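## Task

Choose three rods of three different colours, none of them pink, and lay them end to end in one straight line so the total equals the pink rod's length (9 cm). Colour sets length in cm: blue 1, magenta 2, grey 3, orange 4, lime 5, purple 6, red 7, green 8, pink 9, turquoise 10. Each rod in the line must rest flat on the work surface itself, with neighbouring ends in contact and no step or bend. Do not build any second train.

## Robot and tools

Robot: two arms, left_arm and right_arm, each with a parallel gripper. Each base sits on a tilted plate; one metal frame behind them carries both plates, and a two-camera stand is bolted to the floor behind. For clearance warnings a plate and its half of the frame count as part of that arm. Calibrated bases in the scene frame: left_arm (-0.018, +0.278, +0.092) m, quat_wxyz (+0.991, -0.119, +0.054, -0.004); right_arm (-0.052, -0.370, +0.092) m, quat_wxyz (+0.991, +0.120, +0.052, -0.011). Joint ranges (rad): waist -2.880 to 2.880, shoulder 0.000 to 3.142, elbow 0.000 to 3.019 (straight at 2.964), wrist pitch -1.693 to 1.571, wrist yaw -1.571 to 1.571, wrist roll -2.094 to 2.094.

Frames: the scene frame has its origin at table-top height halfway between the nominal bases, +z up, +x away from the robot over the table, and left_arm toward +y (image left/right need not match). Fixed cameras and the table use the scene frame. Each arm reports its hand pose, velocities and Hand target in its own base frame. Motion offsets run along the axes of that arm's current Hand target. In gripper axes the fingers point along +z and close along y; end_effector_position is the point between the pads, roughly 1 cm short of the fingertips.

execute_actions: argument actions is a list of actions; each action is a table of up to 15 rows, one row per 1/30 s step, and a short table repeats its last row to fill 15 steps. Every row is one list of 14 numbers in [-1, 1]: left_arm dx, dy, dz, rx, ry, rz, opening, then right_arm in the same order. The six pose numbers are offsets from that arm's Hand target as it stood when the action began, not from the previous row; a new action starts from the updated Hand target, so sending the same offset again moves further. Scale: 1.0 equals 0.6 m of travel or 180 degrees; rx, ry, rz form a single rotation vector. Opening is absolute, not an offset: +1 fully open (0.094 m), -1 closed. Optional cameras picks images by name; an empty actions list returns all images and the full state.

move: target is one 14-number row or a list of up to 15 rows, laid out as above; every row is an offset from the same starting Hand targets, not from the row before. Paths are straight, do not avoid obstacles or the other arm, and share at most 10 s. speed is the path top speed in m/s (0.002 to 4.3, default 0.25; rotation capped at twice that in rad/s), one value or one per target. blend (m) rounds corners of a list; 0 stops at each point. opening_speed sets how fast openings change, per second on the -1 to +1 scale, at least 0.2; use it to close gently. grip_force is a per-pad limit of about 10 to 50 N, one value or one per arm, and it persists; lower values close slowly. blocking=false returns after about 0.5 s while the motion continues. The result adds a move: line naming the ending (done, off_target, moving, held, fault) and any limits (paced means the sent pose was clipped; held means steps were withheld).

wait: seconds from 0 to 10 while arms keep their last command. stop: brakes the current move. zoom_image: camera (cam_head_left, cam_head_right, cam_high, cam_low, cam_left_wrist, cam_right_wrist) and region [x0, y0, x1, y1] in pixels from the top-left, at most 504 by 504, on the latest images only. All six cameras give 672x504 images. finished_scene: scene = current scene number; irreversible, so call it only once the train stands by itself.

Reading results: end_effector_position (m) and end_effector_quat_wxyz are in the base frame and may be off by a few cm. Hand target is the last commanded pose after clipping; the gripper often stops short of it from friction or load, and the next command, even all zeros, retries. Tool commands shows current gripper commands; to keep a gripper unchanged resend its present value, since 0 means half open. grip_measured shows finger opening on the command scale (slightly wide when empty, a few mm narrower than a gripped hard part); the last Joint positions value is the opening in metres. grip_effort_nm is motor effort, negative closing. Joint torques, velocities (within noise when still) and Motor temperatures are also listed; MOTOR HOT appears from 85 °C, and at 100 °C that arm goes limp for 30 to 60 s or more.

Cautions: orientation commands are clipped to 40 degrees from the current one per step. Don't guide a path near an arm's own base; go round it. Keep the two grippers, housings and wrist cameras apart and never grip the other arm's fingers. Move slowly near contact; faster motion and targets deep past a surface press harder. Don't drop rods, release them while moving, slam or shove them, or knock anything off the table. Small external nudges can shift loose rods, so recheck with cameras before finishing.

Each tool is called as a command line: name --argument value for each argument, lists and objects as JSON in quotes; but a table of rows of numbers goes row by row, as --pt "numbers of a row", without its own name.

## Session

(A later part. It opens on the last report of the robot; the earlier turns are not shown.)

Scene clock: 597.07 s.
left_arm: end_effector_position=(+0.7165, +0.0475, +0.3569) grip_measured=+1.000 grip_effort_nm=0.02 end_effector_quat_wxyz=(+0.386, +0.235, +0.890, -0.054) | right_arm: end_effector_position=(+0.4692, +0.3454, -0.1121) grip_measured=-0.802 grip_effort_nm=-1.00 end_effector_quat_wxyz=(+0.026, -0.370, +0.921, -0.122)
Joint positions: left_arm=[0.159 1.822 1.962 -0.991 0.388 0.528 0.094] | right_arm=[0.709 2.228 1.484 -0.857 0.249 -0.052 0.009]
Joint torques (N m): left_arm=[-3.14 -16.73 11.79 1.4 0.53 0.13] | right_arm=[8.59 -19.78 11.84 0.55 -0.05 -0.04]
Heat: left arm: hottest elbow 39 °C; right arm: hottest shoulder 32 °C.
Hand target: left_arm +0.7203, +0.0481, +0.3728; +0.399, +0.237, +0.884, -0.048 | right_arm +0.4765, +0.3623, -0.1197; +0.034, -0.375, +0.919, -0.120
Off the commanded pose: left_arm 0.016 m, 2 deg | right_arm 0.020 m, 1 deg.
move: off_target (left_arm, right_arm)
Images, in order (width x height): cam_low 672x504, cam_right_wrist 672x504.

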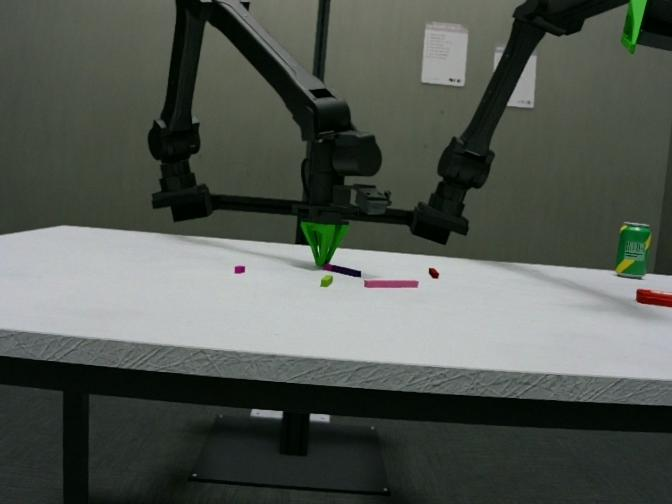

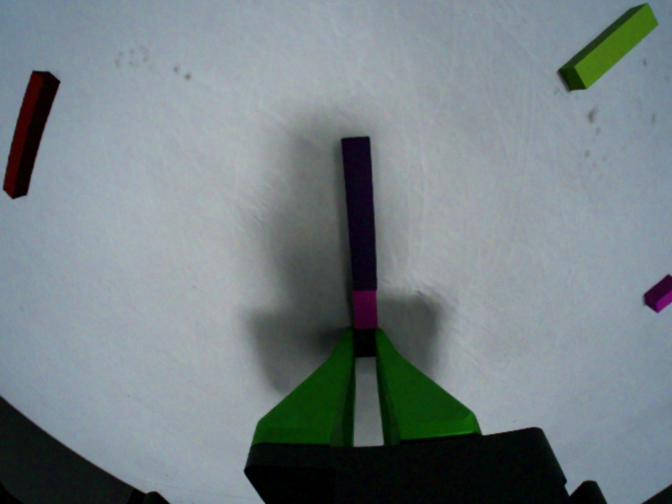

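move --target '[0,0,0,0,0,0,1, -0.003,0,0.012,0,0,0,-0.84]' --speed 0.04 --cameras '["cam_right_wrist", "cam_low"]'

zoom_image --camera "cam_right_wrist" --region '[310, 270, 410, 370]'

zoom_image --camera "cam_low" --region '[300, 240, 380, 290]'

Scene clock: 607.20 s.
left_arm: end_effector_position=(+0.7165, +0.0475, +0.3569) grip_measured=+1.000 grip_effort_nm=0.02 end_effector_quat_wxyz=(+0.386, +0.235, +0.890, -0.054) | right_arm: end_effector_position=(+0.4702, +0.3463, -0.1159) grip_measured=-0.802 grip_effort_nm=-1.00 end_effector_quat_wxyz=(+0.025, -0.370, +0.920, -0.123)
Joint positions: left_arm=[0.159 1.822 1.962 -0.991 0.388 0.528 0.094] | right_arm=[0.709 2.238 1.492 -0.857 0.249 -0.052 0.009]
Joint torques (N m): left_arm=[-3.25 -16.79 11.64 1.29 0.56 0.12] | right_arm=[8.12 -19.78 11.7 0.88 -0.07 -0.08]
Heat: left arm: hottest elbow 39 °C; right arm: hottest shoulder 32 °C.
Hand target: left_arm +0.7203, +0.0481, +0.3728; +0.399, +0.237, +0.884, -0.048 | right_arm +0.4789, +0.3620, -0.1267; +0.034, -0.375, +0.919, -0.120
Off the commanded pose: left_arm 0.016 m, 2 deg | right_arm 0.021 m, 1 deg.
move: off_target (left_arm, right_arm)
Images, in order (width x height): cam_low 672x504, cam_right_wrist 672x504.

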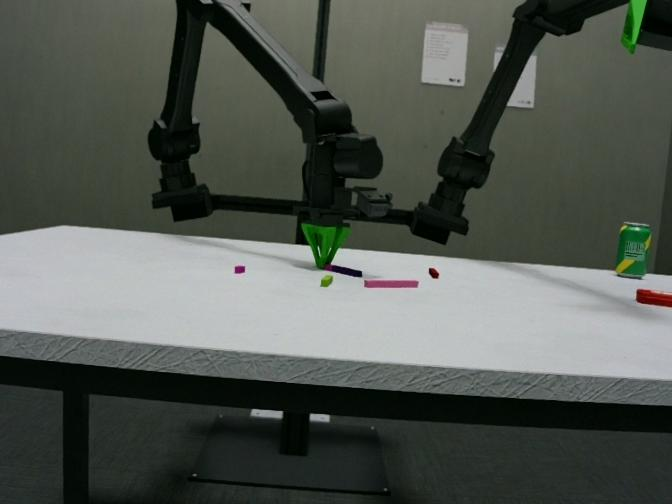

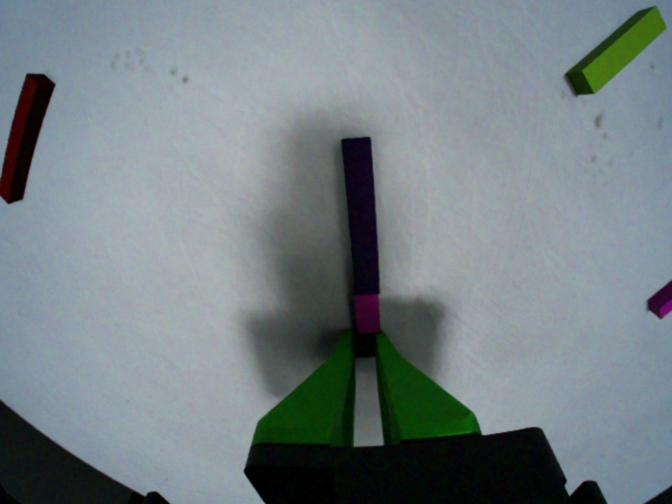

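Scaled by 5.040 from the camera's 672x504 image, which has a finer 960x720 frame.

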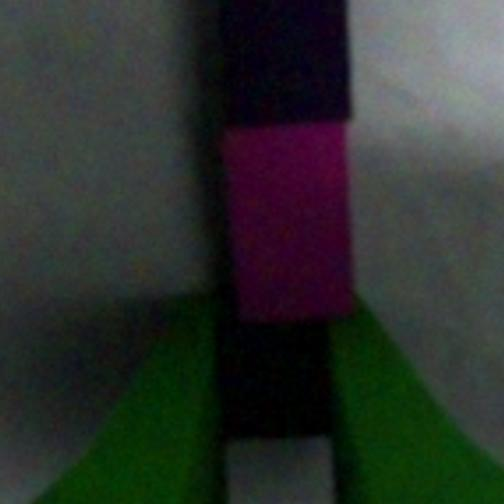

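Scaled by 6.300.

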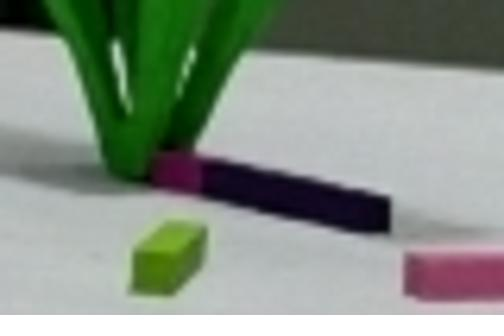

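move --target '[0,0,0,0,0,0,1, 0,0,0,0,0,0,-0.4]' --speed 0.03 --opening_speed 0.4 --cameras '["cam_right_wrist"]'

zoom_image --camera "cam_right_wrist" --region '[310, 270, 410, 370]'

Scene clock: 614.33 s.
left_arm: end_effector_position=(+0.7165, +0.0475, +0.3569) grip_measured=+1.000 grip_effort_nm=0.02 end_effector_quat_wxyz=(+0.386, +0.235, +0.890, -0.054) | right_arm: end_effector_position=(+0.4701, +0.3462, -0.1164) grip_measured=-0.402 grip_effort_nm=0.11 end_effector_quat_wxyz=(+0.025, -0.370, +0.920, -0.123)
Joint positions: left_arm=[0.159 1.822 1.962 -0.991 0.388 0.528 0.094] | right_arm=[0.709 2.239 1.492 -0.857 0.249 -0.052 0.028]
Joint torques (N m): left_arm=[-2.78 -17.55 11.79 1.55 0.57 0.14] | right_arm=[8.41 -19.72 11.69 0.96 -0.04 -0.07]
Heat: left arm: hottest elbow 40 °C; right arm: hottest elbow 32 °C.
Hand target: left_arm +0.7203, +0.0481, +0.3728; +0.399, +0.237, +0.884, -0.048 | right_arm +0.4788, +0.3620, -0.1269; +0.034, -0.375, +0.919, -0.120
Off the commanded pose: left_arm 0.016 m, 2 deg | right_arm 0.021 m, 1 deg.
move: off_target (left_arm, right_arm)
Images, in order (width x height): cam_right_wrist 672x504.

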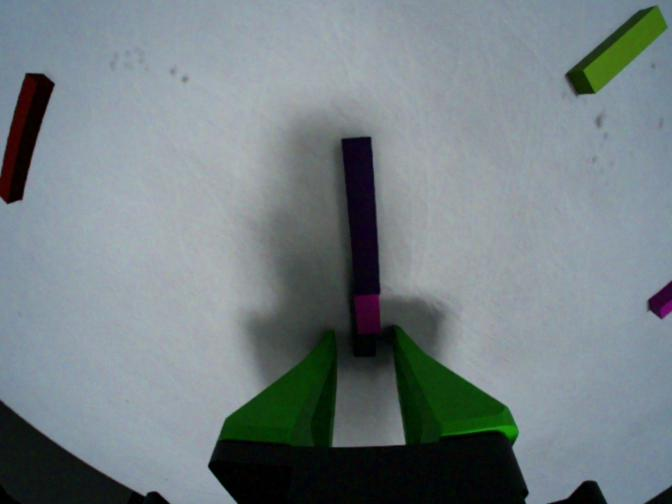

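Scaled by 5.040 from the camera's 672x504 image, which has a finer 960x720 frame.

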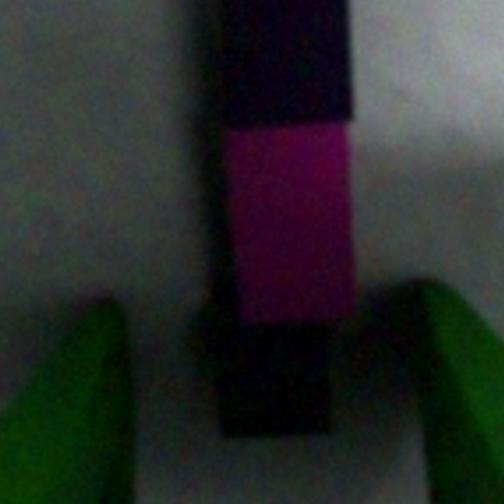

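move --target '[0,0,0,0,0,0,1, -0.0065,-0.04,-0.002,0,0,0,-0.4]' --speed 0.04 --cameras '["cam_right_wrist"]'

zoom_image --camera "cam_right_wrist" --region '[310, 270, 410, 370]'

Scene clock: 622.93 s.
left_arm: end_effector_position=(+0.7165, +0.0475, +0.3569) grip_measured=+1.000 grip_effort_nm=0.02 end_effector_quat_wxyz=(+0.386, +0.235, +0.890, -0.054) | right_arm: end_effector_position=(+0.4783, +0.3497, -0.1115) grip_measured=-0.402 grip_effort_nm=0.11 end_effector_quat_wxyz=(+0.031, -0.378, +0.918, -0.120)
Joint positions: left_arm=[0.159 1.822 1.962 -0.991 0.388 0.528 0.094] | right_arm=[0.704 2.239 1.51 -0.857 0.249 -0.075 0.028]
Joint torques (N m): left_arm=[-3.31 -17.38 11.84 1.32 0.51 0.13] | right_arm=[5.3 -20.01 11.96 0.53 -0.03 -0.21]
Heat: left arm: hottest elbow 40 °C; right arm: hottest elbow 32 °C.
Hand target: left_arm +0.7203, +0.0481, +0.3728; +0.399, +0.237, +0.884, -0.048 | right_arm +0.4978, +0.3486, -0.1199; +0.034, -0.375, +0.919, -0.120
Off the commanded pose: left_arm 0.016 m, 2 deg | right_arm 0.021 m, 0 deg.
move: off_target (left_arm, right_arm)
Images, in order (width x height): cam_right_wrist 672x504.

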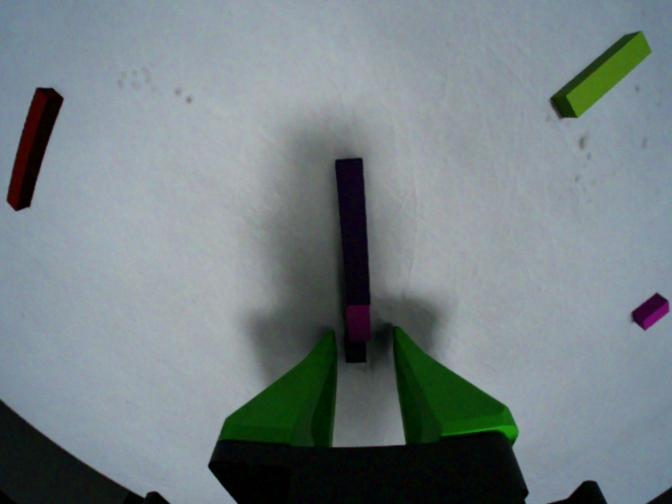

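Scaled by 5.040 from the camera's 672x504 image, which has a finer 960x720 frame.

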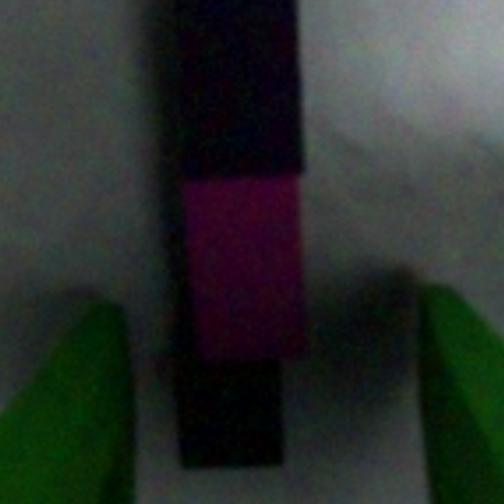

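move --target '[0,0,0,0,0,0,1, 0.002,0,0.0105,0,0,0,-0.4]' --speed 0.04 --cameras '["cam_right_wrist"]'

zoom_image --camera "cam_right_wrist" --region '[310, 270, 410, 370]'

Scene clock: 647.20 s.
left_arm: end_effector_position=(+0.7165, +0.0475, +0.3569) grip_measured=+1.000 grip_effort_nm=0.02 end_effector_quat_wxyz=(+0.386, +0.235, +0.890, -0.054) | right_arm: end_effector_position=(+0.4779, +0.3478, -0.1150) grip_measured=-0.402 grip_effort_nm=0.11 end_effector_quat_wxyz=(+0.028, -0.379, +0.917, -0.121)
Joint positions: left_arm=[0.159 1.822 1.962 -0.991 0.388 0.528 0.094] | right_arm=[0.703 2.245 1.51 -0.857 0.249 -0.078 0.028]
Joint torques (N m): left_arm=[-3.49 -16.73 11.82 1.44 0.52 0.08] | right_arm=[5.42 -20.13 11.55 1.02 -0.04 -0.22]
Heat: left arm: hottest elbow 40 °C; right arm: hottest elbow 32 °C.
Hand target: left_arm +0.7203, +0.0481, +0.3728; +0.399, +0.237, +0.884, -0.048 | right_arm +0.4980, +0.3465, -0.1258; +0.034, -0.375, +0.919, -0.120
Off the commanded pose: left_arm 0.016 m, 2 deg | right_arm 0.023 m, 1 deg.
move: off_target (left_arm, right_arm)
Images, in order (width x height): cam_right_wrist 672x504.

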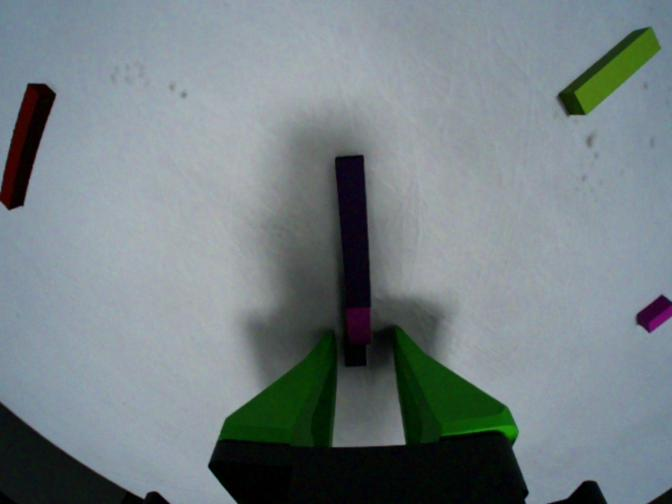

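Scaled by 5.040 from the camera's 672x504 image, which has a finer 960x720 frame.

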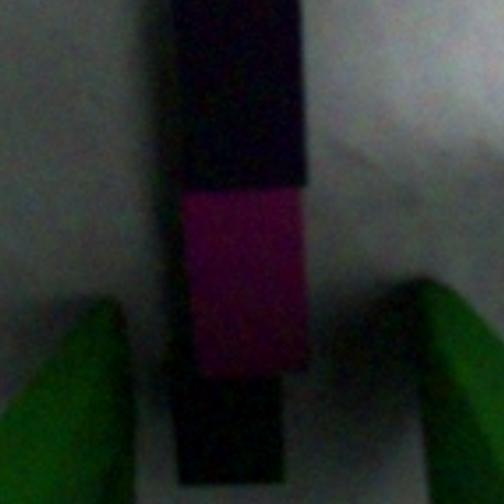

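move --target '[0,0,0,0,0,0,1, 0,0.0383,0.001,0,0,0,-0.4]' --speed 0.04 --cameras '["cam_right_wrist"]'

zoom_image --camera "cam_right_wrist" --region '[310, 270, 410, 370]'

Scene clock: 657.30 s.
left_arm: end_effector_position=(+0.7165, +0.0475, +0.3569) grip_measured=+1.000 grip_effort_nm=0.02 end_effector_quat_wxyz=(+0.386, +0.235, +0.890, -0.054) | right_arm: end_effector_position=(+0.4776, +0.3476, -0.1165) grip_measured=-0.402 grip_effort_nm=0.11 end_effector_quat_wxyz=(+0.028, -0.377, +0.918, -0.121)
Joint positions: left_arm=[0.159 1.822 1.962 -0.991 0.388 0.528 0.094] | right_arm=[0.703 2.248 1.51 -0.855 0.249 -0.075 0.028]
Joint torques (N m): left_arm=[-3.66 -17.14 11.82 1.52 0.54 0.12] | right_arm=[8.29 -19.49 11.07 1.07 -0.05 0.12]
Heat: left arm: hottest elbow 40 °C; right arm: hottest elbow 32 °C.
Hand target: left_arm +0.7203, +0.0481, +0.3728; +0.399, +0.237, +0.884, -0.048 | right_arm +0.4824, +0.3623, -0.1320; +0.034, -0.375, +0.919, -0.120
Off the commanded pose: left_arm 0.016 m, 2 deg | right_arm 0.022 m, 1 deg.
move: off_target (left_arm, right_arm)
Images, in order (width x height): cam_right_wrist 672x504.

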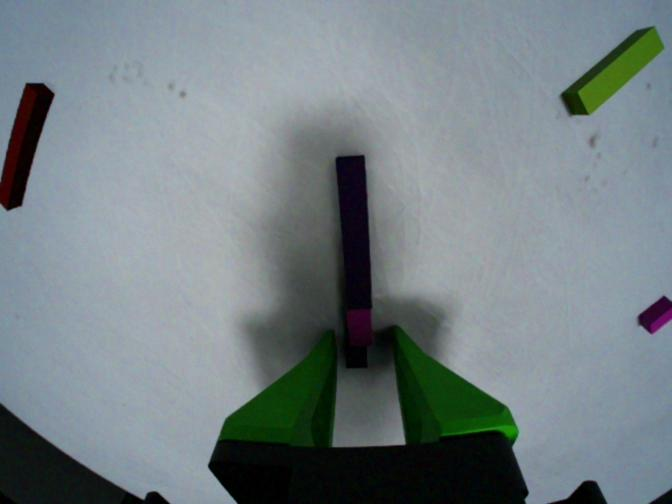

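Scaled by 5.040 from the camera's 672x504 image, which has a finer 960x720 frame.

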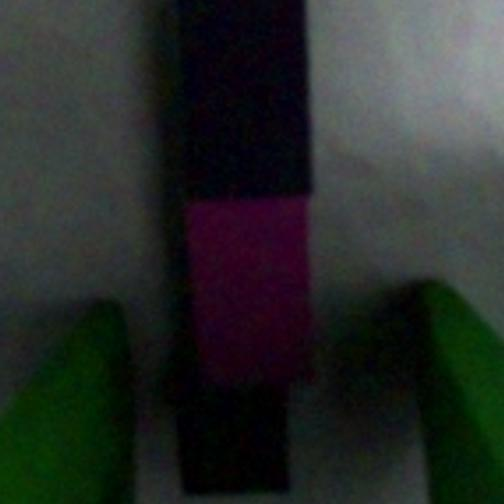

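move --target '[0,0,0,0,0,0,1, 0.003,0.006,0,0,0,0,-0.4]' --speed 0.05 --cameras '["cam_right_wrist"]'

Scene clock: 680.60 s.
left_arm: end_effector_position=(+0.7165, +0.0475, +0.3569) grip_measured=+1.000 grip_effort_nm=0.02 end_effector_quat_wxyz=(+0.386, +0.235, +0.890, -0.054) | right_arm: end_effector_position=(+0.4779, +0.3485, -0.1165) grip_measured=-0.402 grip_effort_nm=0.11 end_effector_quat_wxyz=(+0.030, -0.375, +0.919, -0.121)
Joint positions: left_arm=[0.159 1.822 1.962 -0.991 0.388 0.528 0.094] | right_arm=[0.703 2.248 1.51 -0.852 0.249 -0.069 0.028]
Joint torques (N m): left_arm=[-3.6 -16.26 11.69 1.43 0.55 0.14] | right_arm=[9 -19.72 10.52 1.2 -0.06 0.12]
Heat: left arm: hottest elbow 40 °C; right arm: hottest elbow 32 °C.
Hand target: left_arm +0.7203, +0.0481, +0.3728; +0.399, +0.237, +0.884, -0.048 | right_arm +0.4786, +0.3635, -0.1328; +0.034, -0.375, +0.919, -0.120
Off the commanded pose: left_arm 0.016 m, 2 deg | right_arm 0.022 m, 1 deg.
move: off_target (left_arm, right_arm)
Images, in order (width x height): cam_right_wrist 672x504.

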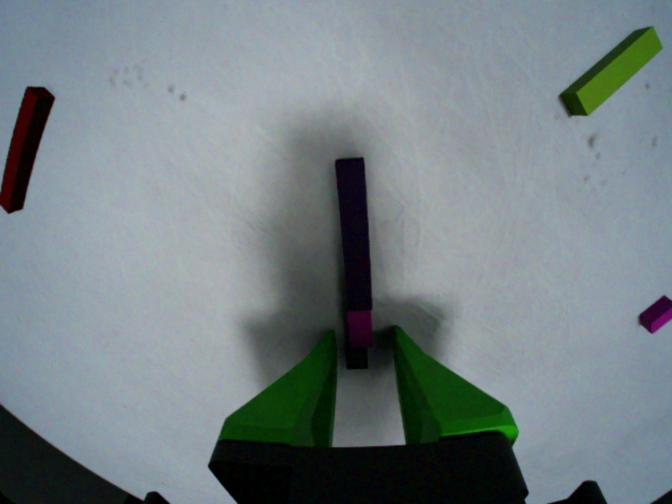

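move --target '[0,0,0,0,0,0,1, 0.0,0.008,0,0,0,0,-0.4]' --speed 0.05 --cameras '["cam_right_wrist"]'

zoom_image --camera "cam_right_wrist" --region '[310, 280, 410, 380]'

Scene clock: 687.43 s.
left_arm: end_effector_position=(+0.7165, +0.0475, +0.3569) grip_measured=+1.000 grip_effort_nm=0.02 end_effector_quat_wxyz=(+0.386, +0.235, +0.890, -0.054) | right_arm: end_effector_position=(+0.4749, +0.3527, -0.1178) grip_measured=-0.402 grip_effort_nm=0.11 end_effector_quat_wxyz=(+0.031, -0.375, +0.919, -0.121)
Joint positions: left_arm=[0.159 1.822 1.962 -0.991 0.388 0.528 0.094] | right_arm=[0.712 2.25 1.51 -0.849 0.249 -0.061 0.028]
Joint torques (N m): left_arm=[-3.02 -16.09 11.79 1.33 0.52 0.12] | right_arm=[8.88 -19.72 10.5 1.05 -0.06 0.15]
Heat: left arm: hottest elbow 40 °C; right arm: hottest elbow 32 °C.
Hand target: left_arm +0.7203, +0.0481, +0.3728; +0.399, +0.237, +0.884, -0.048 | right_arm +0.4754, +0.3668, -0.1340; +0.034, -0.375, +0.919, -0.120
Off the commanded pose: left_arm 0.016 m, 2 deg | right_arm 0.021 m, 0 deg.
move: off_target (left_arm, right_arm)
Images, in order (width x height): cam_right_wrist 672x504.

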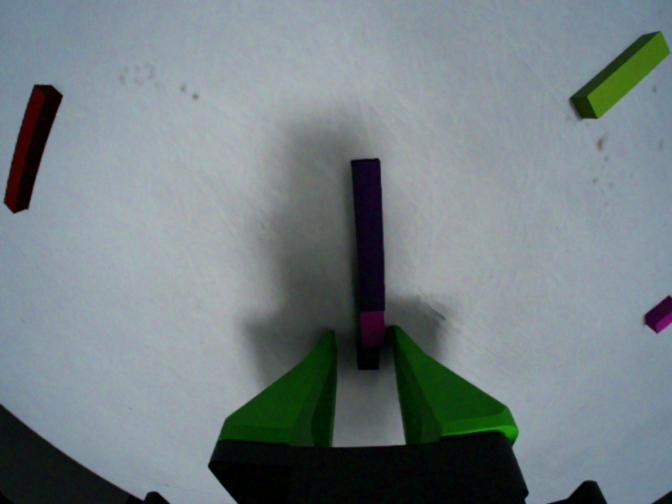

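Scaled by 5.040 from the camera's 672x504 image, which has a finer 960x720 frame.

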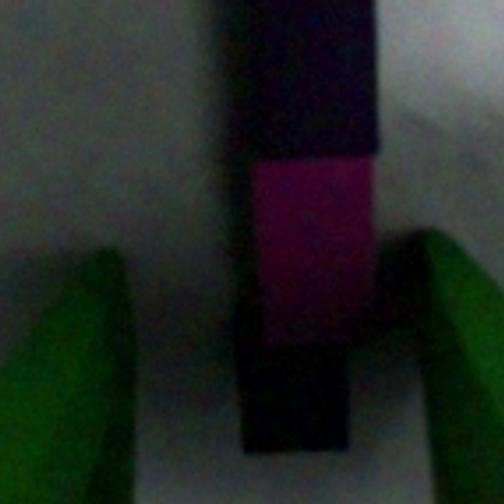

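move --target '[0,0,0,0,0,0,1, 0.003,-0.045,0,0,0,0,-0.4]' --speed 0.05 --cameras '["cam_right_wrist"]'

zoom_image --camera "cam_right_wrist" --region '[310, 280, 410, 380]'

Scene clock: 694.60 s.
left_arm: end_effector_position=(+0.7165, +0.0475, +0.3569) grip_measured=+1.000 grip_effort_nm=0.02 end_effector_quat_wxyz=(+0.386, +0.235, +0.890, -0.054) | right_arm: end_effector_position=(+0.4753, +0.3522, -0.1178) grip_measured=-0.402 grip_effort_nm=0.11 end_effector_quat_wxyz=(+0.030, -0.379, +0.917, -0.121)
Joint positions: left_arm=[0.159 1.822 1.962 -0.991 0.388 0.528 0.094] | right_arm=[0.711 2.25 1.51 -0.849 0.249 -0.07 0.028]
Joint torques (N m): left_arm=[-2.96 -16.56 11.81 1.28 0.56 0.13] | right_arm=[5.13 -20.54 10.21 1.06 -0.01 -0.24]
Heat: left arm: hottest elbow 40 °C; right arm: hottest elbow 32 °C.
Hand target: left_arm +0.7203, +0.0481, +0.3728; +0.399, +0.237, +0.884, -0.048 | right_arm +0.4925, +0.3469, -0.1273; +0.034, -0.375, +0.919, -0.120
Off the commanded pose: left_arm 0.016 m, 2 deg | right_arm 0.020 m, 1 deg.
move: off_target (left_arm, right_arm)
Images, in order (width x height): cam_right_wrist 672x504.

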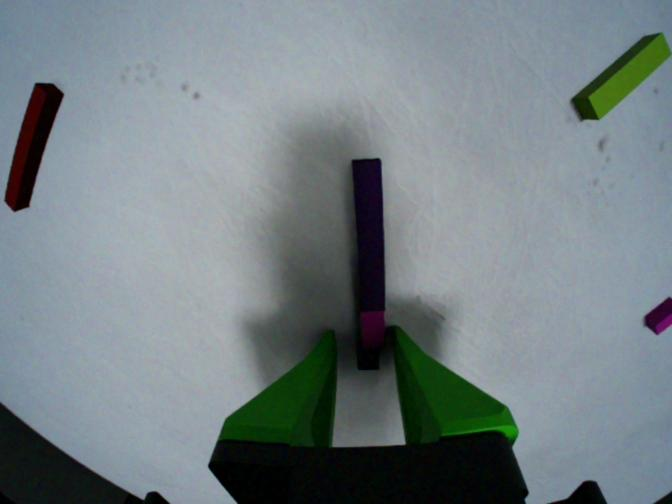

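Scaled by 5.040 from the camera's 672x504 image, which has a finer 960x720 frame.

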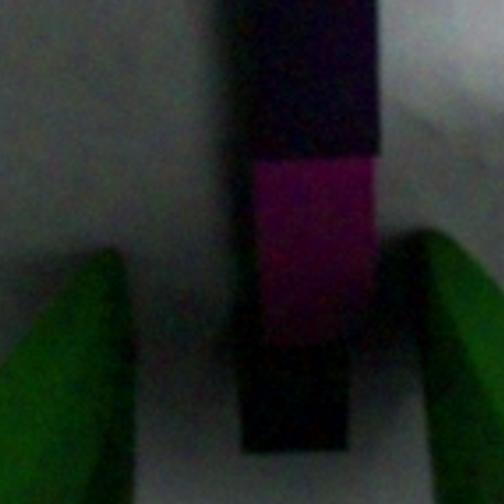

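move --target '[0,0,0,0,0,0,1, 0.0,-0.008,0,0,0,0,-0.4]' --speed 0.05

Scene clock: 697.70 s.
left_arm: end_effector_position=(+0.7165, +0.0475, +0.3569) grip_measured=+1.000 grip_effort_nm=0.02 end_effector_quat_wxyz=(+0.386, +0.235, +0.890, -0.054) | right_arm: end_effector_position=(+0.4759, +0.3514, -0.1178) grip_measured=-0.402 grip_effort_nm=0.11 end_effector_quat_wxyz=(+0.030, -0.382, +0.916, -0.121)
Joint positions: left_arm=[0.159 1.822 1.962 -0.991 0.388 0.528 0.094] | right_arm=[0.709 2.25 1.51 -0.849 0.249 -0.078 0.028]
Joint torques (N m): left_arm=[-3.66 -17.2 11.74 1.4 0.55 0.14] | right_arm=[4.6 -20.89 10.26 1.09 -0.04 -0.23]
Heat: left arm: hottest elbow 40 °C; right arm: hottest elbow 32 °C.
Hand target: left_arm +0.7203, +0.0481, +0.3728; +0.399, +0.237, +0.884, -0.048 | right_arm +0.4958, +0.3435, -0.1262; +0.034, -0.375, +0.919, -0.120
Off the commanded pose: left_arm 0.016 m, 2 deg | right_arm 0.023 m, 1 deg.
move: off_target (left_arm, right_arm)

move --target '[0,0,0,0,0,0,1, 0.004,-0.006,0,0,0,0,-0.4]' --speed 0.05 --cameras '["cam_right_wrist"]'

zoom_image --camera "cam_right_wrist" --region '[310, 280, 410, 380]'

Scene clock: 701.60 s.
left_arm: end_effector_position=(+0.7165, +0.0475, +0.3569) grip_measured=+1.000 grip_effort_nm=0.02 end_effector_quat_wxyz=(+0.386, +0.235, +0.890, -0.054) | right_arm: end_effector_position=(+0.4765, +0.3508, -0.1178) grip_measured=-0.402 grip_effort_nm=0.11 end_effector_quat_wxyz=(+0.029, -0.384, +0.915, -0.121)
Joint positions: left_arm=[0.159 1.822 1.962 -0.991 0.388 0.528 0.094] | right_arm=[0.708 2.25 1.51 -0.849 0.249 -0.084 0.028]
Joint torques (N m): left_arm=[-3.6 -17.08 11.82 1.54 0.53 0.13] | right_arm=[4.19 -21.6 9.5 1.21 -0.03 -0.24]
Heat: left arm: hottest elbow 40 °C; right arm: hottest elbow 32 °C.
Hand target: left_arm +0.7203, +0.0481, +0.3728; +0.399, +0.237, +0.884, -0.048 | right_arm +0.4965, +0.3394, -0.1252; +0.034, -0.375, +0.919, -0.120
Off the commanded pose: left_arm 0.016 m, 2 deg | right_arm 0.024 m, 1 deg.
move: off_target (left_arm, right_arm)
Images, in order (width x height): cam_right_wrist 672x504.

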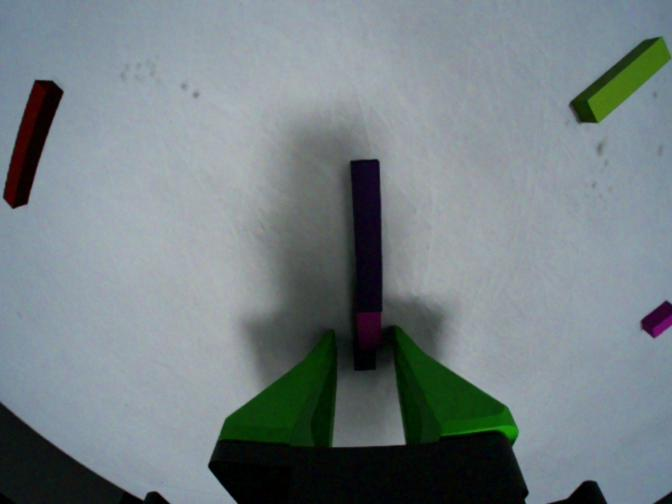

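Scaled by 5.040 from the camera's 672x504 image, which has a finer 960x720 frame.

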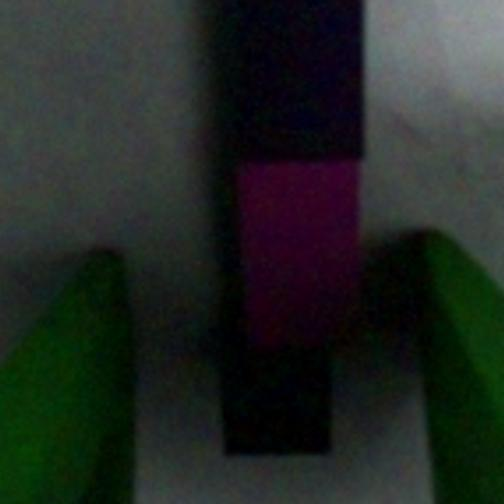

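move --target '[0,0,0,0,0,0,1, 0.0,-0.010,0,0,0,0,-0.4]' --speed 0.05 --cameras '["cam_right_wrist"]'

zoom_image --camera "cam_right_wrist" --region '[310, 280, 410, 380]'

Scene clock: 707.23 s.
left_arm: end_effector_position=(+0.7165, +0.0475, +0.3569) grip_measured=+1.000 grip_effort_nm=0.02 end_effector_quat_wxyz=(+0.386, +0.235, +0.890, -0.054) | right_arm: end_effector_position=(+0.4772, +0.3498, -0.1179) grip_measured=-0.402 grip_effort_nm=0.11 end_effector_quat_wxyz=(+0.029, -0.387, +0.914, -0.121)
Joint positions: left_arm=[0.159 1.822 1.962 -0.991 0.388 0.528 0.094] | right_arm=[0.706 2.25 1.51 -0.849 0.248 -0.093 0.028]
Joint torques (N m): left_arm=[-3.25 -16.73 11.75 1.32 0.53 0.12] | right_arm=[3.72 -21.36 9.58 1.18 0.03 -0.27]
Heat: left arm: hottest elbow 40 °C; right arm: hottest elbow 32 °C.
Hand target: left_arm +0.7203, +0.0481, +0.3728; +0.399, +0.237, +0.884, -0.048 | right_arm +0.5006, +0.3353, -0.1237; +0.034, -0.375, +0.919, -0.120
Off the commanded pose: left_arm 0.016 m, 2 deg | right_arm 0.028 m, 2 deg.
move: off_target (left_arm, right_arm)
Images, in order (width x height): cam_right_wrist 672x504.

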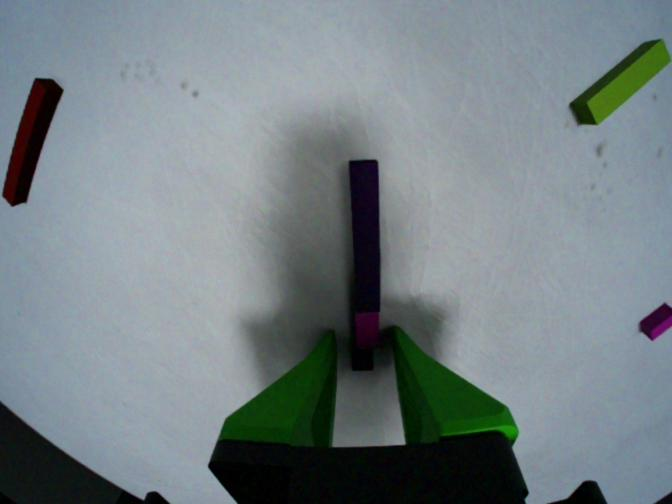

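Scaled by 5.040 from the camera's 672x504 image, which has a finer 960x720 frame.

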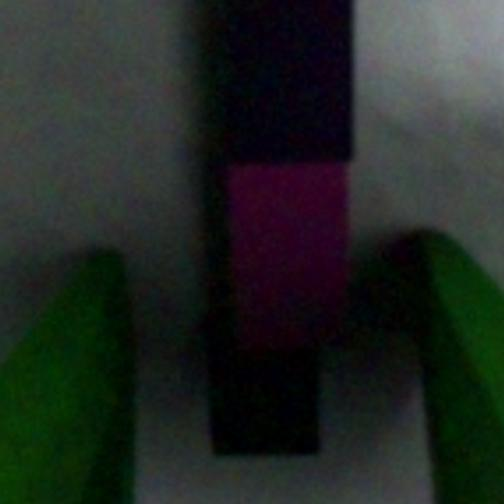

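move --target '[0,0,0,0,0,0,1, 0.0,-0.014,0,0,0,0,-0.4]' --speed 0.05 --cameras '["cam_right_wrist"]'

zoom_image --camera "cam_right_wrist" --region '[310, 280, 410, 380]'

Scene clock: 710.60 s.
left_arm: end_effector_position=(+0.7165, +0.0475, +0.3569) grip_measured=+1.000 grip_effort_nm=0.02 end_effector_quat_wxyz=(+0.386, +0.235, +0.890, -0.054) | right_arm: end_effector_position=(+0.4805, +0.3460, -0.1169) grip_measured=-0.402 grip_effort_nm=0.11 end_effector_quat_wxyz=(+0.028, -0.389, +0.913, -0.119)
Joint positions: left_arm=[0.159 1.822 1.962 -0.991 0.388 0.528 0.094] | right_arm=[0.696 2.248 1.51 -0.849 0.245 -0.108 0.028]
Joint torques (N m): left_arm=[-3.14 -16.56 11.67 1.42 0.54 0.09] | right_arm=[3.25 -21.71 9.7 1.1 0.13 -0.24]
Heat: left arm: hottest elbow 40 °C; right arm: hottest shoulder 31 °C.
Hand target: left_arm +0.7203, +0.0481, +0.3728; +0.399, +0.237, +0.884, -0.048 | right_arm +0.5064, +0.3294, -0.1217; +0.034, -0.375, +0.919, -0.120
Off the commanded pose: left_arm 0.016 m, 2 deg | right_arm 0.031 m, 2 deg.
move: off_target (left_arm, right_arm)
Images, in order (width x height): cam_right_wrist 672x504.

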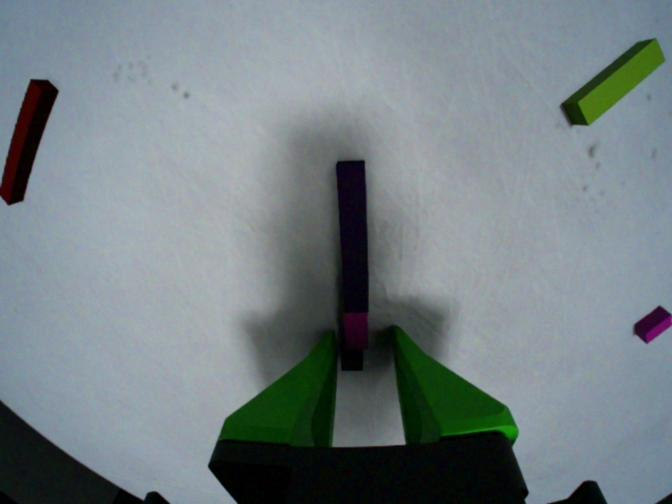

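Scaled by 5.040 from the camera's 672x504 image, which has a finer 960x720 frame.

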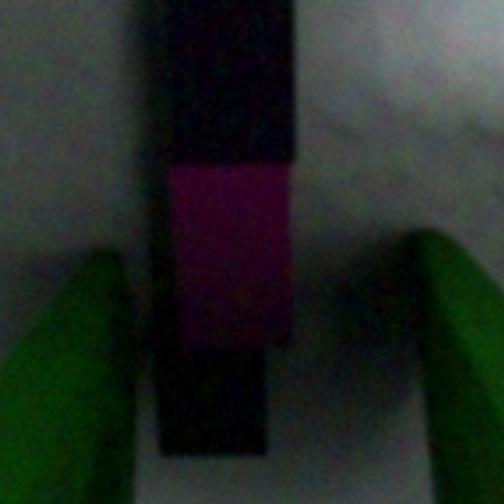

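move --target '[0,0,0,0,0,0,1, 0,0,0,0,0,0,-0.6]' --speed 0.05 --opening_speed 0.3 --cameras '["cam_right_wrist"]'

zoom_image --camera "cam_right_wrist" --region '[310, 280, 410, 380]'

Scene clock: 722.57 s.
left_arm: end_effector_position=(+0.7165, +0.0475, +0.3569) grip_measured=+1.000 grip_effort_nm=0.02 end_effector_quat_wxyz=(+0.386, +0.235, +0.890, -0.054) | right_arm: end_effector_position=(+0.4836, +0.3431, -0.1158) grip_measured=-0.599 grip_effort_nm=-0.05 end_effector_quat_wxyz=(+0.029, -0.387, +0.914, -0.119)
Joint positions: left_arm=[0.159 1.822 1.962 -0.991 0.388 0.528 0.094] | right_arm=[0.689 2.246 1.51 -0.847 0.245 -0.109 0.019]
Joint torques (N m): left_arm=[-3.14 -16.38 11.63 1.43 0.54 0.11] | right_arm=[4.07 -21.48 9.81 1.07 0.11 -0.22]
Heat: left arm: hottest elbow 40 °C; right arm: hottest elbow 31 °C.
Hand target: left_arm +0.7203, +0.0481, +0.3728; +0.399, +0.237, +0.884, -0.048 | right_arm +0.5063, +0.3296, -0.1216; +0.034, -0.375, +0.919, -0.120
Off the commanded pose: left_arm 0.016 m, 2 deg | right_arm 0.027 m, 2 deg.
move: off_target (left_arm, right_arm)
Images, in order (width x height): cam_right_wrist 672x504.

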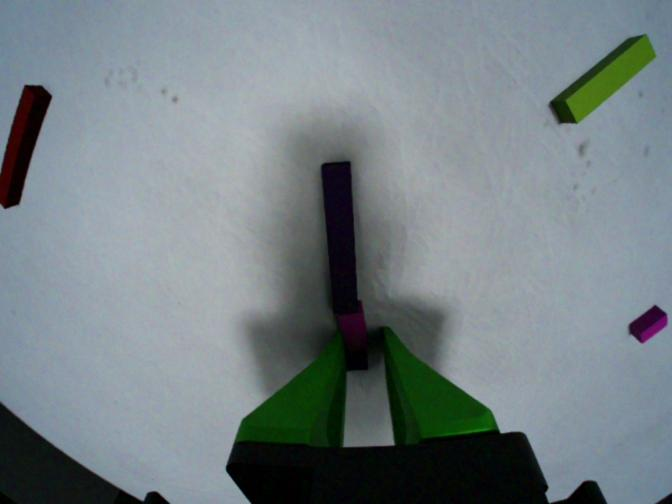

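Scaled by 5.040 from the camera's 672x504 image, which has a finer 960x720 frame.

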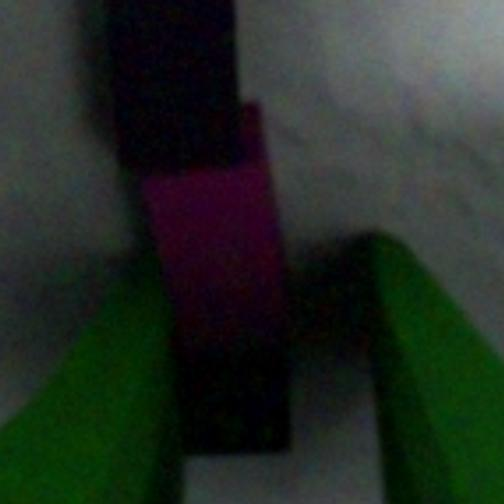

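move --target '[0,0,0,0,0,0,1, 0,0,0,0,0,0,-0.4]' --speed 0.05 --opening_speed 0.4 --cameras '["cam_right_wrist"]'

zoom_image --camera "cam_right_wrist" --region '[290, 270, 410, 390]'

Scene clock: 734.70 s.
left_arm: end_effector_position=(+0.7165, +0.0475, +0.3569) grip_measured=+1.000 grip_effort_nm=0.02 end_effector_quat_wxyz=(+0.386, +0.235, +0.890, -0.054) | right_arm: end_effector_position=(+0.4835, +0.3432, -0.1159) grip_measured=-0.402 grip_effort_nm=0.14 end_effector_quat_wxyz=(+0.029, -0.387, +0.914, -0.119)
Joint positions: left_arm=[0.159 1.822 1.962 -0.991 0.388 0.528 0.094] | right_arm=[0.689 2.246 1.51 -0.847 0.244 -0.109 0.028]
Joint torques (N m): left_arm=[-3.72 -16.44 11.69 1.43 0.52 0.11] | right_arm=[3.66 -21.42 9.89 1.07 0.14 -0.21]
Heat: left arm: hottest elbow 41 °C; right arm: hottest shoulder 32 °C.
Hand target: left_arm +0.7203, +0.0481, +0.3728; +0.399, +0.237, +0.884, -0.048 | right_arm +0.5063, +0.3296, -0.1216; +0.034, -0.375, +0.919, -0.120
Off the commanded pose: left_arm 0.016 m, 2 deg | right_arm 0.027 m, 2 deg.
move: off_target (left_arm, right_arm)
Images, in order (width x height): cam_right_wrist 672x504.

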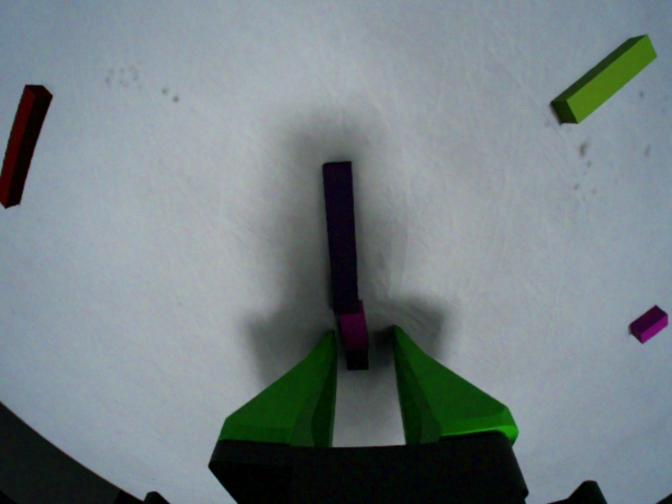

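Scaled by 4.200 from the camera's 672x504 image, which has a finer 960x720 frame.

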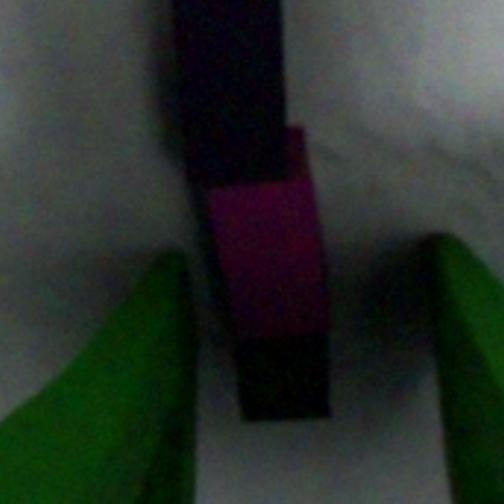

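move --target '[0,0,0,0,0,0,1, -0.028,0,0.003,0,0,0,-0.2]' --speed 0.05 --cameras '["cam_right_wrist"]'

zoom_image --camera "cam_right_wrist" --region '[290, 270, 410, 390]'

Scene clock: 738.93 s.
left_arm: end_effector_position=(+0.7165, +0.0475, +0.3569) grip_measured=+1.000 grip_effort_nm=0.02 end_effector_quat_wxyz=(+0.386, +0.235, +0.890, -0.054) | right_arm: end_effector_position=(+0.5052, +0.3449, -0.1123) grip_measured=-0.202 grip_effort_nm=0.11 end_effector_quat_wxyz=(+0.042, -0.376, +0.918, -0.116)
Joint positions: left_arm=[0.159 1.822 1.962 -0.991 0.388 0.528 0.094] | right_arm=[0.669 2.264 1.556 -0.847 0.247 -0.109 0.038]
Joint torques (N m): left_arm=[-3.08 -16.73 11.67 1.42 0.47 0.08] | right_arm=[6.01 -20.37 12 -0.14 0.03 -0.21]
Heat: left arm: hottest elbow 41 °C; right arm: hottest shoulder 32 °C.
Hand target: left_arm +0.7203, +0.0481, +0.3728; +0.399, +0.237, +0.884, -0.048 | right_arm +0.5185, +0.3408, -0.1240; +0.034, -0.375, +0.919, -0.120
Off the commanded pose: left_arm 0.016 m, 2 deg | right_arm 0.018 m, 1 deg.
move: off_target (left_arm, right_arm)
Images, in order (width x height): cam_right_wrist 672x504.

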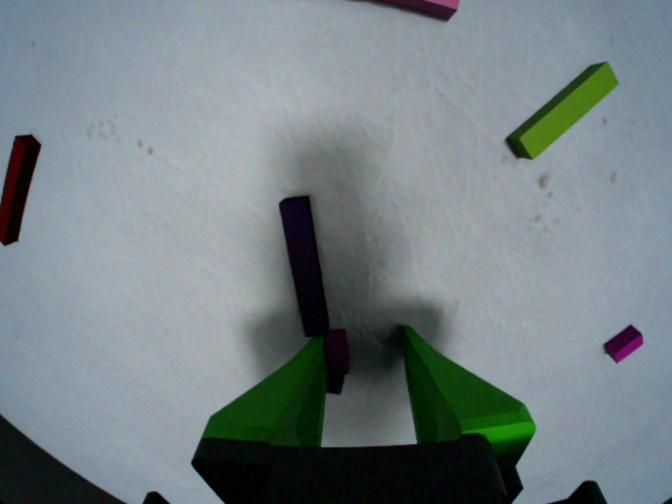

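Scaled by 4.200 from the camera's 672x504 image, which has a finer 960x720 frame.

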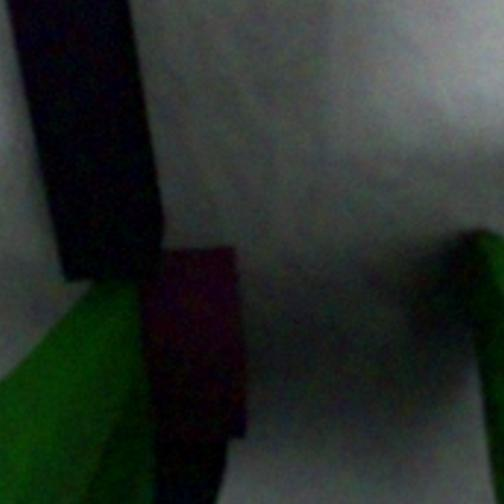

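move --target '[0,0,0,0,0,0,1, 0.0,0,-0.12,0,0,0,-0.2]' --speed 0.08 --cameras '["cam_right_wrist"]'

zoom_image --camera "cam_right_wrist" --region '[230, 180, 470, 360]'

Scene clock: 749.23 s.
left_arm: end_effector_position=(+0.7165, +0.0475, +0.3569) grip_measured=+1.000 grip_effort_nm=0.02 end_effector_quat_wxyz=(+0.386, +0.235, +0.890, -0.054) | right_arm: end_effector_position=(+0.4968, +0.3383, -0.0723) grip_measured=-0.202 grip_effort_nm=0.11 end_effector_quat_wxyz=(+0.015, -0.379, +0.917, -0.124)
Joint positions: left_arm=[0.159 1.822 1.962 -0.991 0.388 0.528 0.094] | right_arm=[0.669 2.204 1.573 -0.979 0.247 -0.109 0.038]
Joint torques (N m): left_arm=[-3.49 -16.56 11.6 1.33 0.56 0.12] | right_arm=[8.47 -24.23 12.1 -0.32 0.02 0.1]
Heat: left arm: hottest elbow 41 °C; right arm: hottest elbow 33 °C.
Hand target: left_arm +0.7203, +0.0481, +0.3728; +0.399, +0.237, +0.884, -0.048 | right_arm +0.5077, +0.3549, -0.0541; +0.034, -0.375, +0.919, -0.120
Off the commanded pose: left_arm 0.016 m, 2 deg | right_arm 0.027 m, 2 deg.
move: off_target (left_arm, right_arm)
Images, in order (width x height): cam_right_wrist 672x504.

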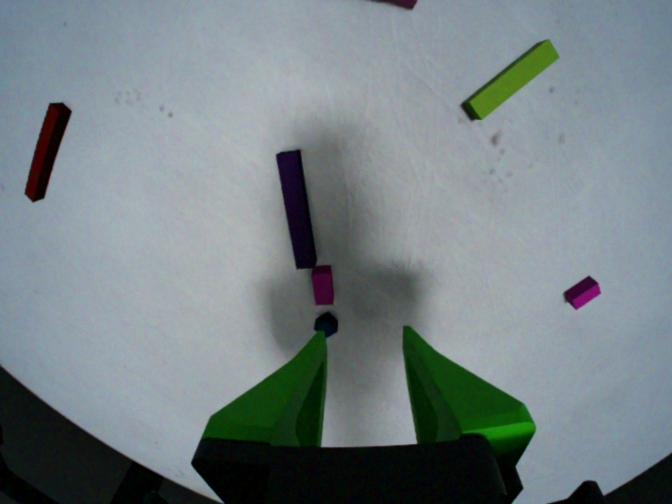

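Scaled by 2.100 from the camera's 672x504 image, which has a finer 960x720 frame.

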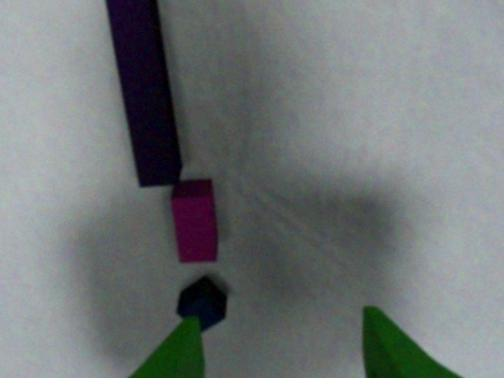

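move --target '[0,0,0,0,0,0,1, -0.009,0.042,0.05,0,0,-0.029,-0.4]' --speed 0.1 --cameras '["cam_right_wrist"]'

zoom_image --camera "cam_right_wrist" --region '[230, 180, 470, 360]'

Scene clock: 774.83 s.
left_arm: end_effector_position=(+0.7165, +0.0475, +0.3569) grip_measured=+1.000 grip_effort_nm=0.02 end_effector_quat_wxyz=(+0.386, +0.235, +0.890, -0.054) | right_arm: end_effector_position=(+0.4885, +0.3528, -0.0822) grip_measured=-0.398 grip_effort_nm=-0.06 end_effector_quat_wxyz=(+0.017, -0.405, +0.906, -0.123)
Joint positions: left_arm=[0.159 1.822 1.962 -0.991 0.388 0.528 0.094] | right_arm=[0.697 2.221 1.573 -0.959 0.247 -0.139 0.028]
Joint torques (N m): left_arm=[-3.08 -16.85 11.85 1.42 0.57 0.13] | right_arm=[8.41 -20.72 12.44 0.99 0.02 -0.22]
Motor temperatures (°C): left_arm=[22 31 41 22 21 19 21] | right_arm=[28 34 34 22 21 21 22]
Heat: left arm: hottest elbow 41 °C; right arm: hottest shoulder 34 °C.
Hand target: left_arm +0.7203, +0.0481, +0.3728; +0.399, +0.237, +0.884, -0.048 | right_arm +0.4989, +0.3703, -0.0895; +0.029, -0.417, +0.901, -0.121
Off the commanded pose: left_arm 0.016 m, 2 deg | right_arm 0.022 m, 2 deg.
move: off_target (left_arm, right_arm)
Images, in order (width x height): cam_right_wrist 672x504.

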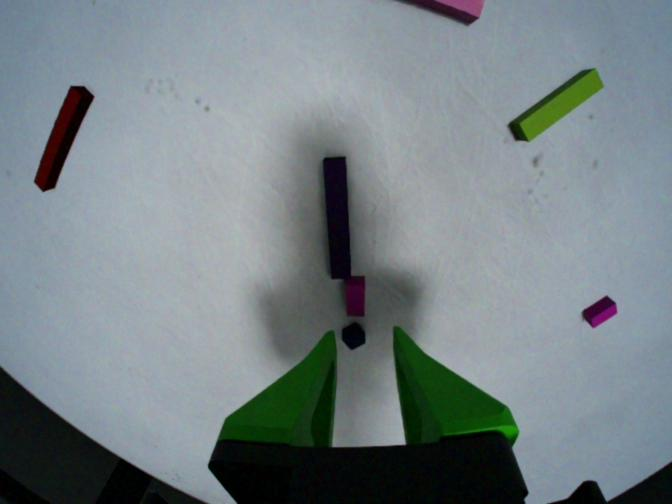

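Scaled by 2.100 from the camera's 672x504 image, which has a finer 960x720 frame.

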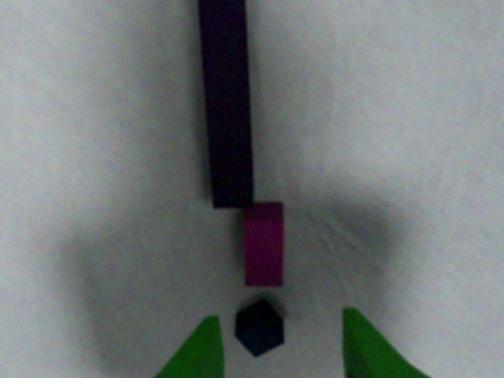

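move --target '[0,0,0,0,0,0,1, -0.005,0.006,0.045,0,0,0,-0.4]' --speed 0.1 --cameras '["cam_right_wrist"]'

zoom_image --camera "cam_right_wrist" --region '[290, 240, 430, 380]'

Scene clock: 782.33 s.
left_arm: end_effector_position=(+0.7165, +0.0475, +0.3569) grip_measured=+1.000 grip_effort_nm=0.02 end_effector_quat_wxyz=(+0.386, +0.235, +0.890, -0.054) | right_arm: end_effector_position=(+0.4895, +0.3535, -0.1121) grip_measured=-0.398 grip_effort_nm=-0.06 end_effector_quat_wxyz=(+0.014, -0.407, +0.905, -0.124)
Joint positions: left_arm=[0.159 1.822 1.962 -0.991 0.388 0.528 0.094] | right_arm=[0.697 2.275 1.58 -0.917 0.247 -0.144 0.028]
Joint torques (N m): left_arm=[-2.96 -16.73 11.67 1.36 0.54 0.13] | right_arm=[8.18 -21.48 12.14 1.02 0.06 -0.23]
Heat: left arm: hottest elbow 41 °C; right arm: hottest elbow 35 °C.
Hand target: left_arm +0.7203, +0.0481, +0.3728; +0.399, +0.237, +0.884, -0.048 | right_arm +0.5022, +0.3695, -0.1168; +0.029, -0.417, +0.901, -0.121
Off the commanded pose: left_arm 0.016 m, 2 deg | right_arm 0.021 m, 2 deg.
move: off_target (left_arm, right_arm)
Images, in order (width x height): cam_right_wrist 672x504.

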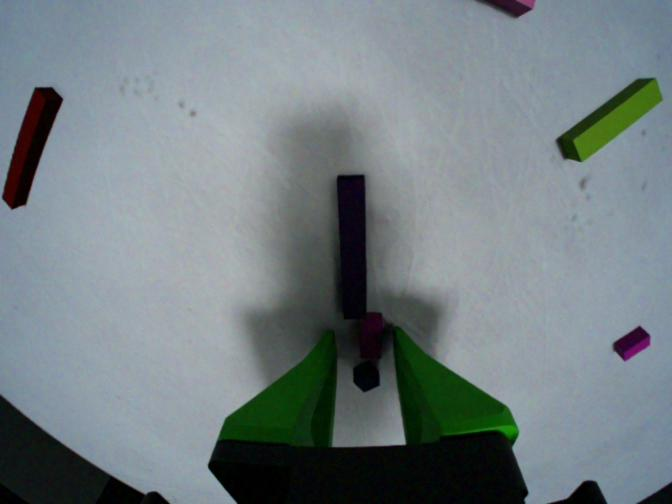

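Scaled by 3.600 from the camera's 672x504 image, which has a finer 960x720 frame.

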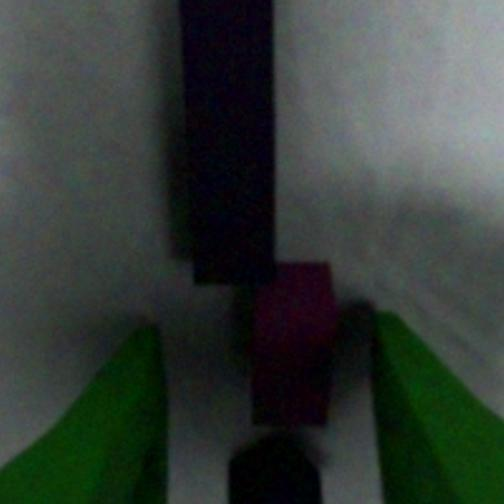

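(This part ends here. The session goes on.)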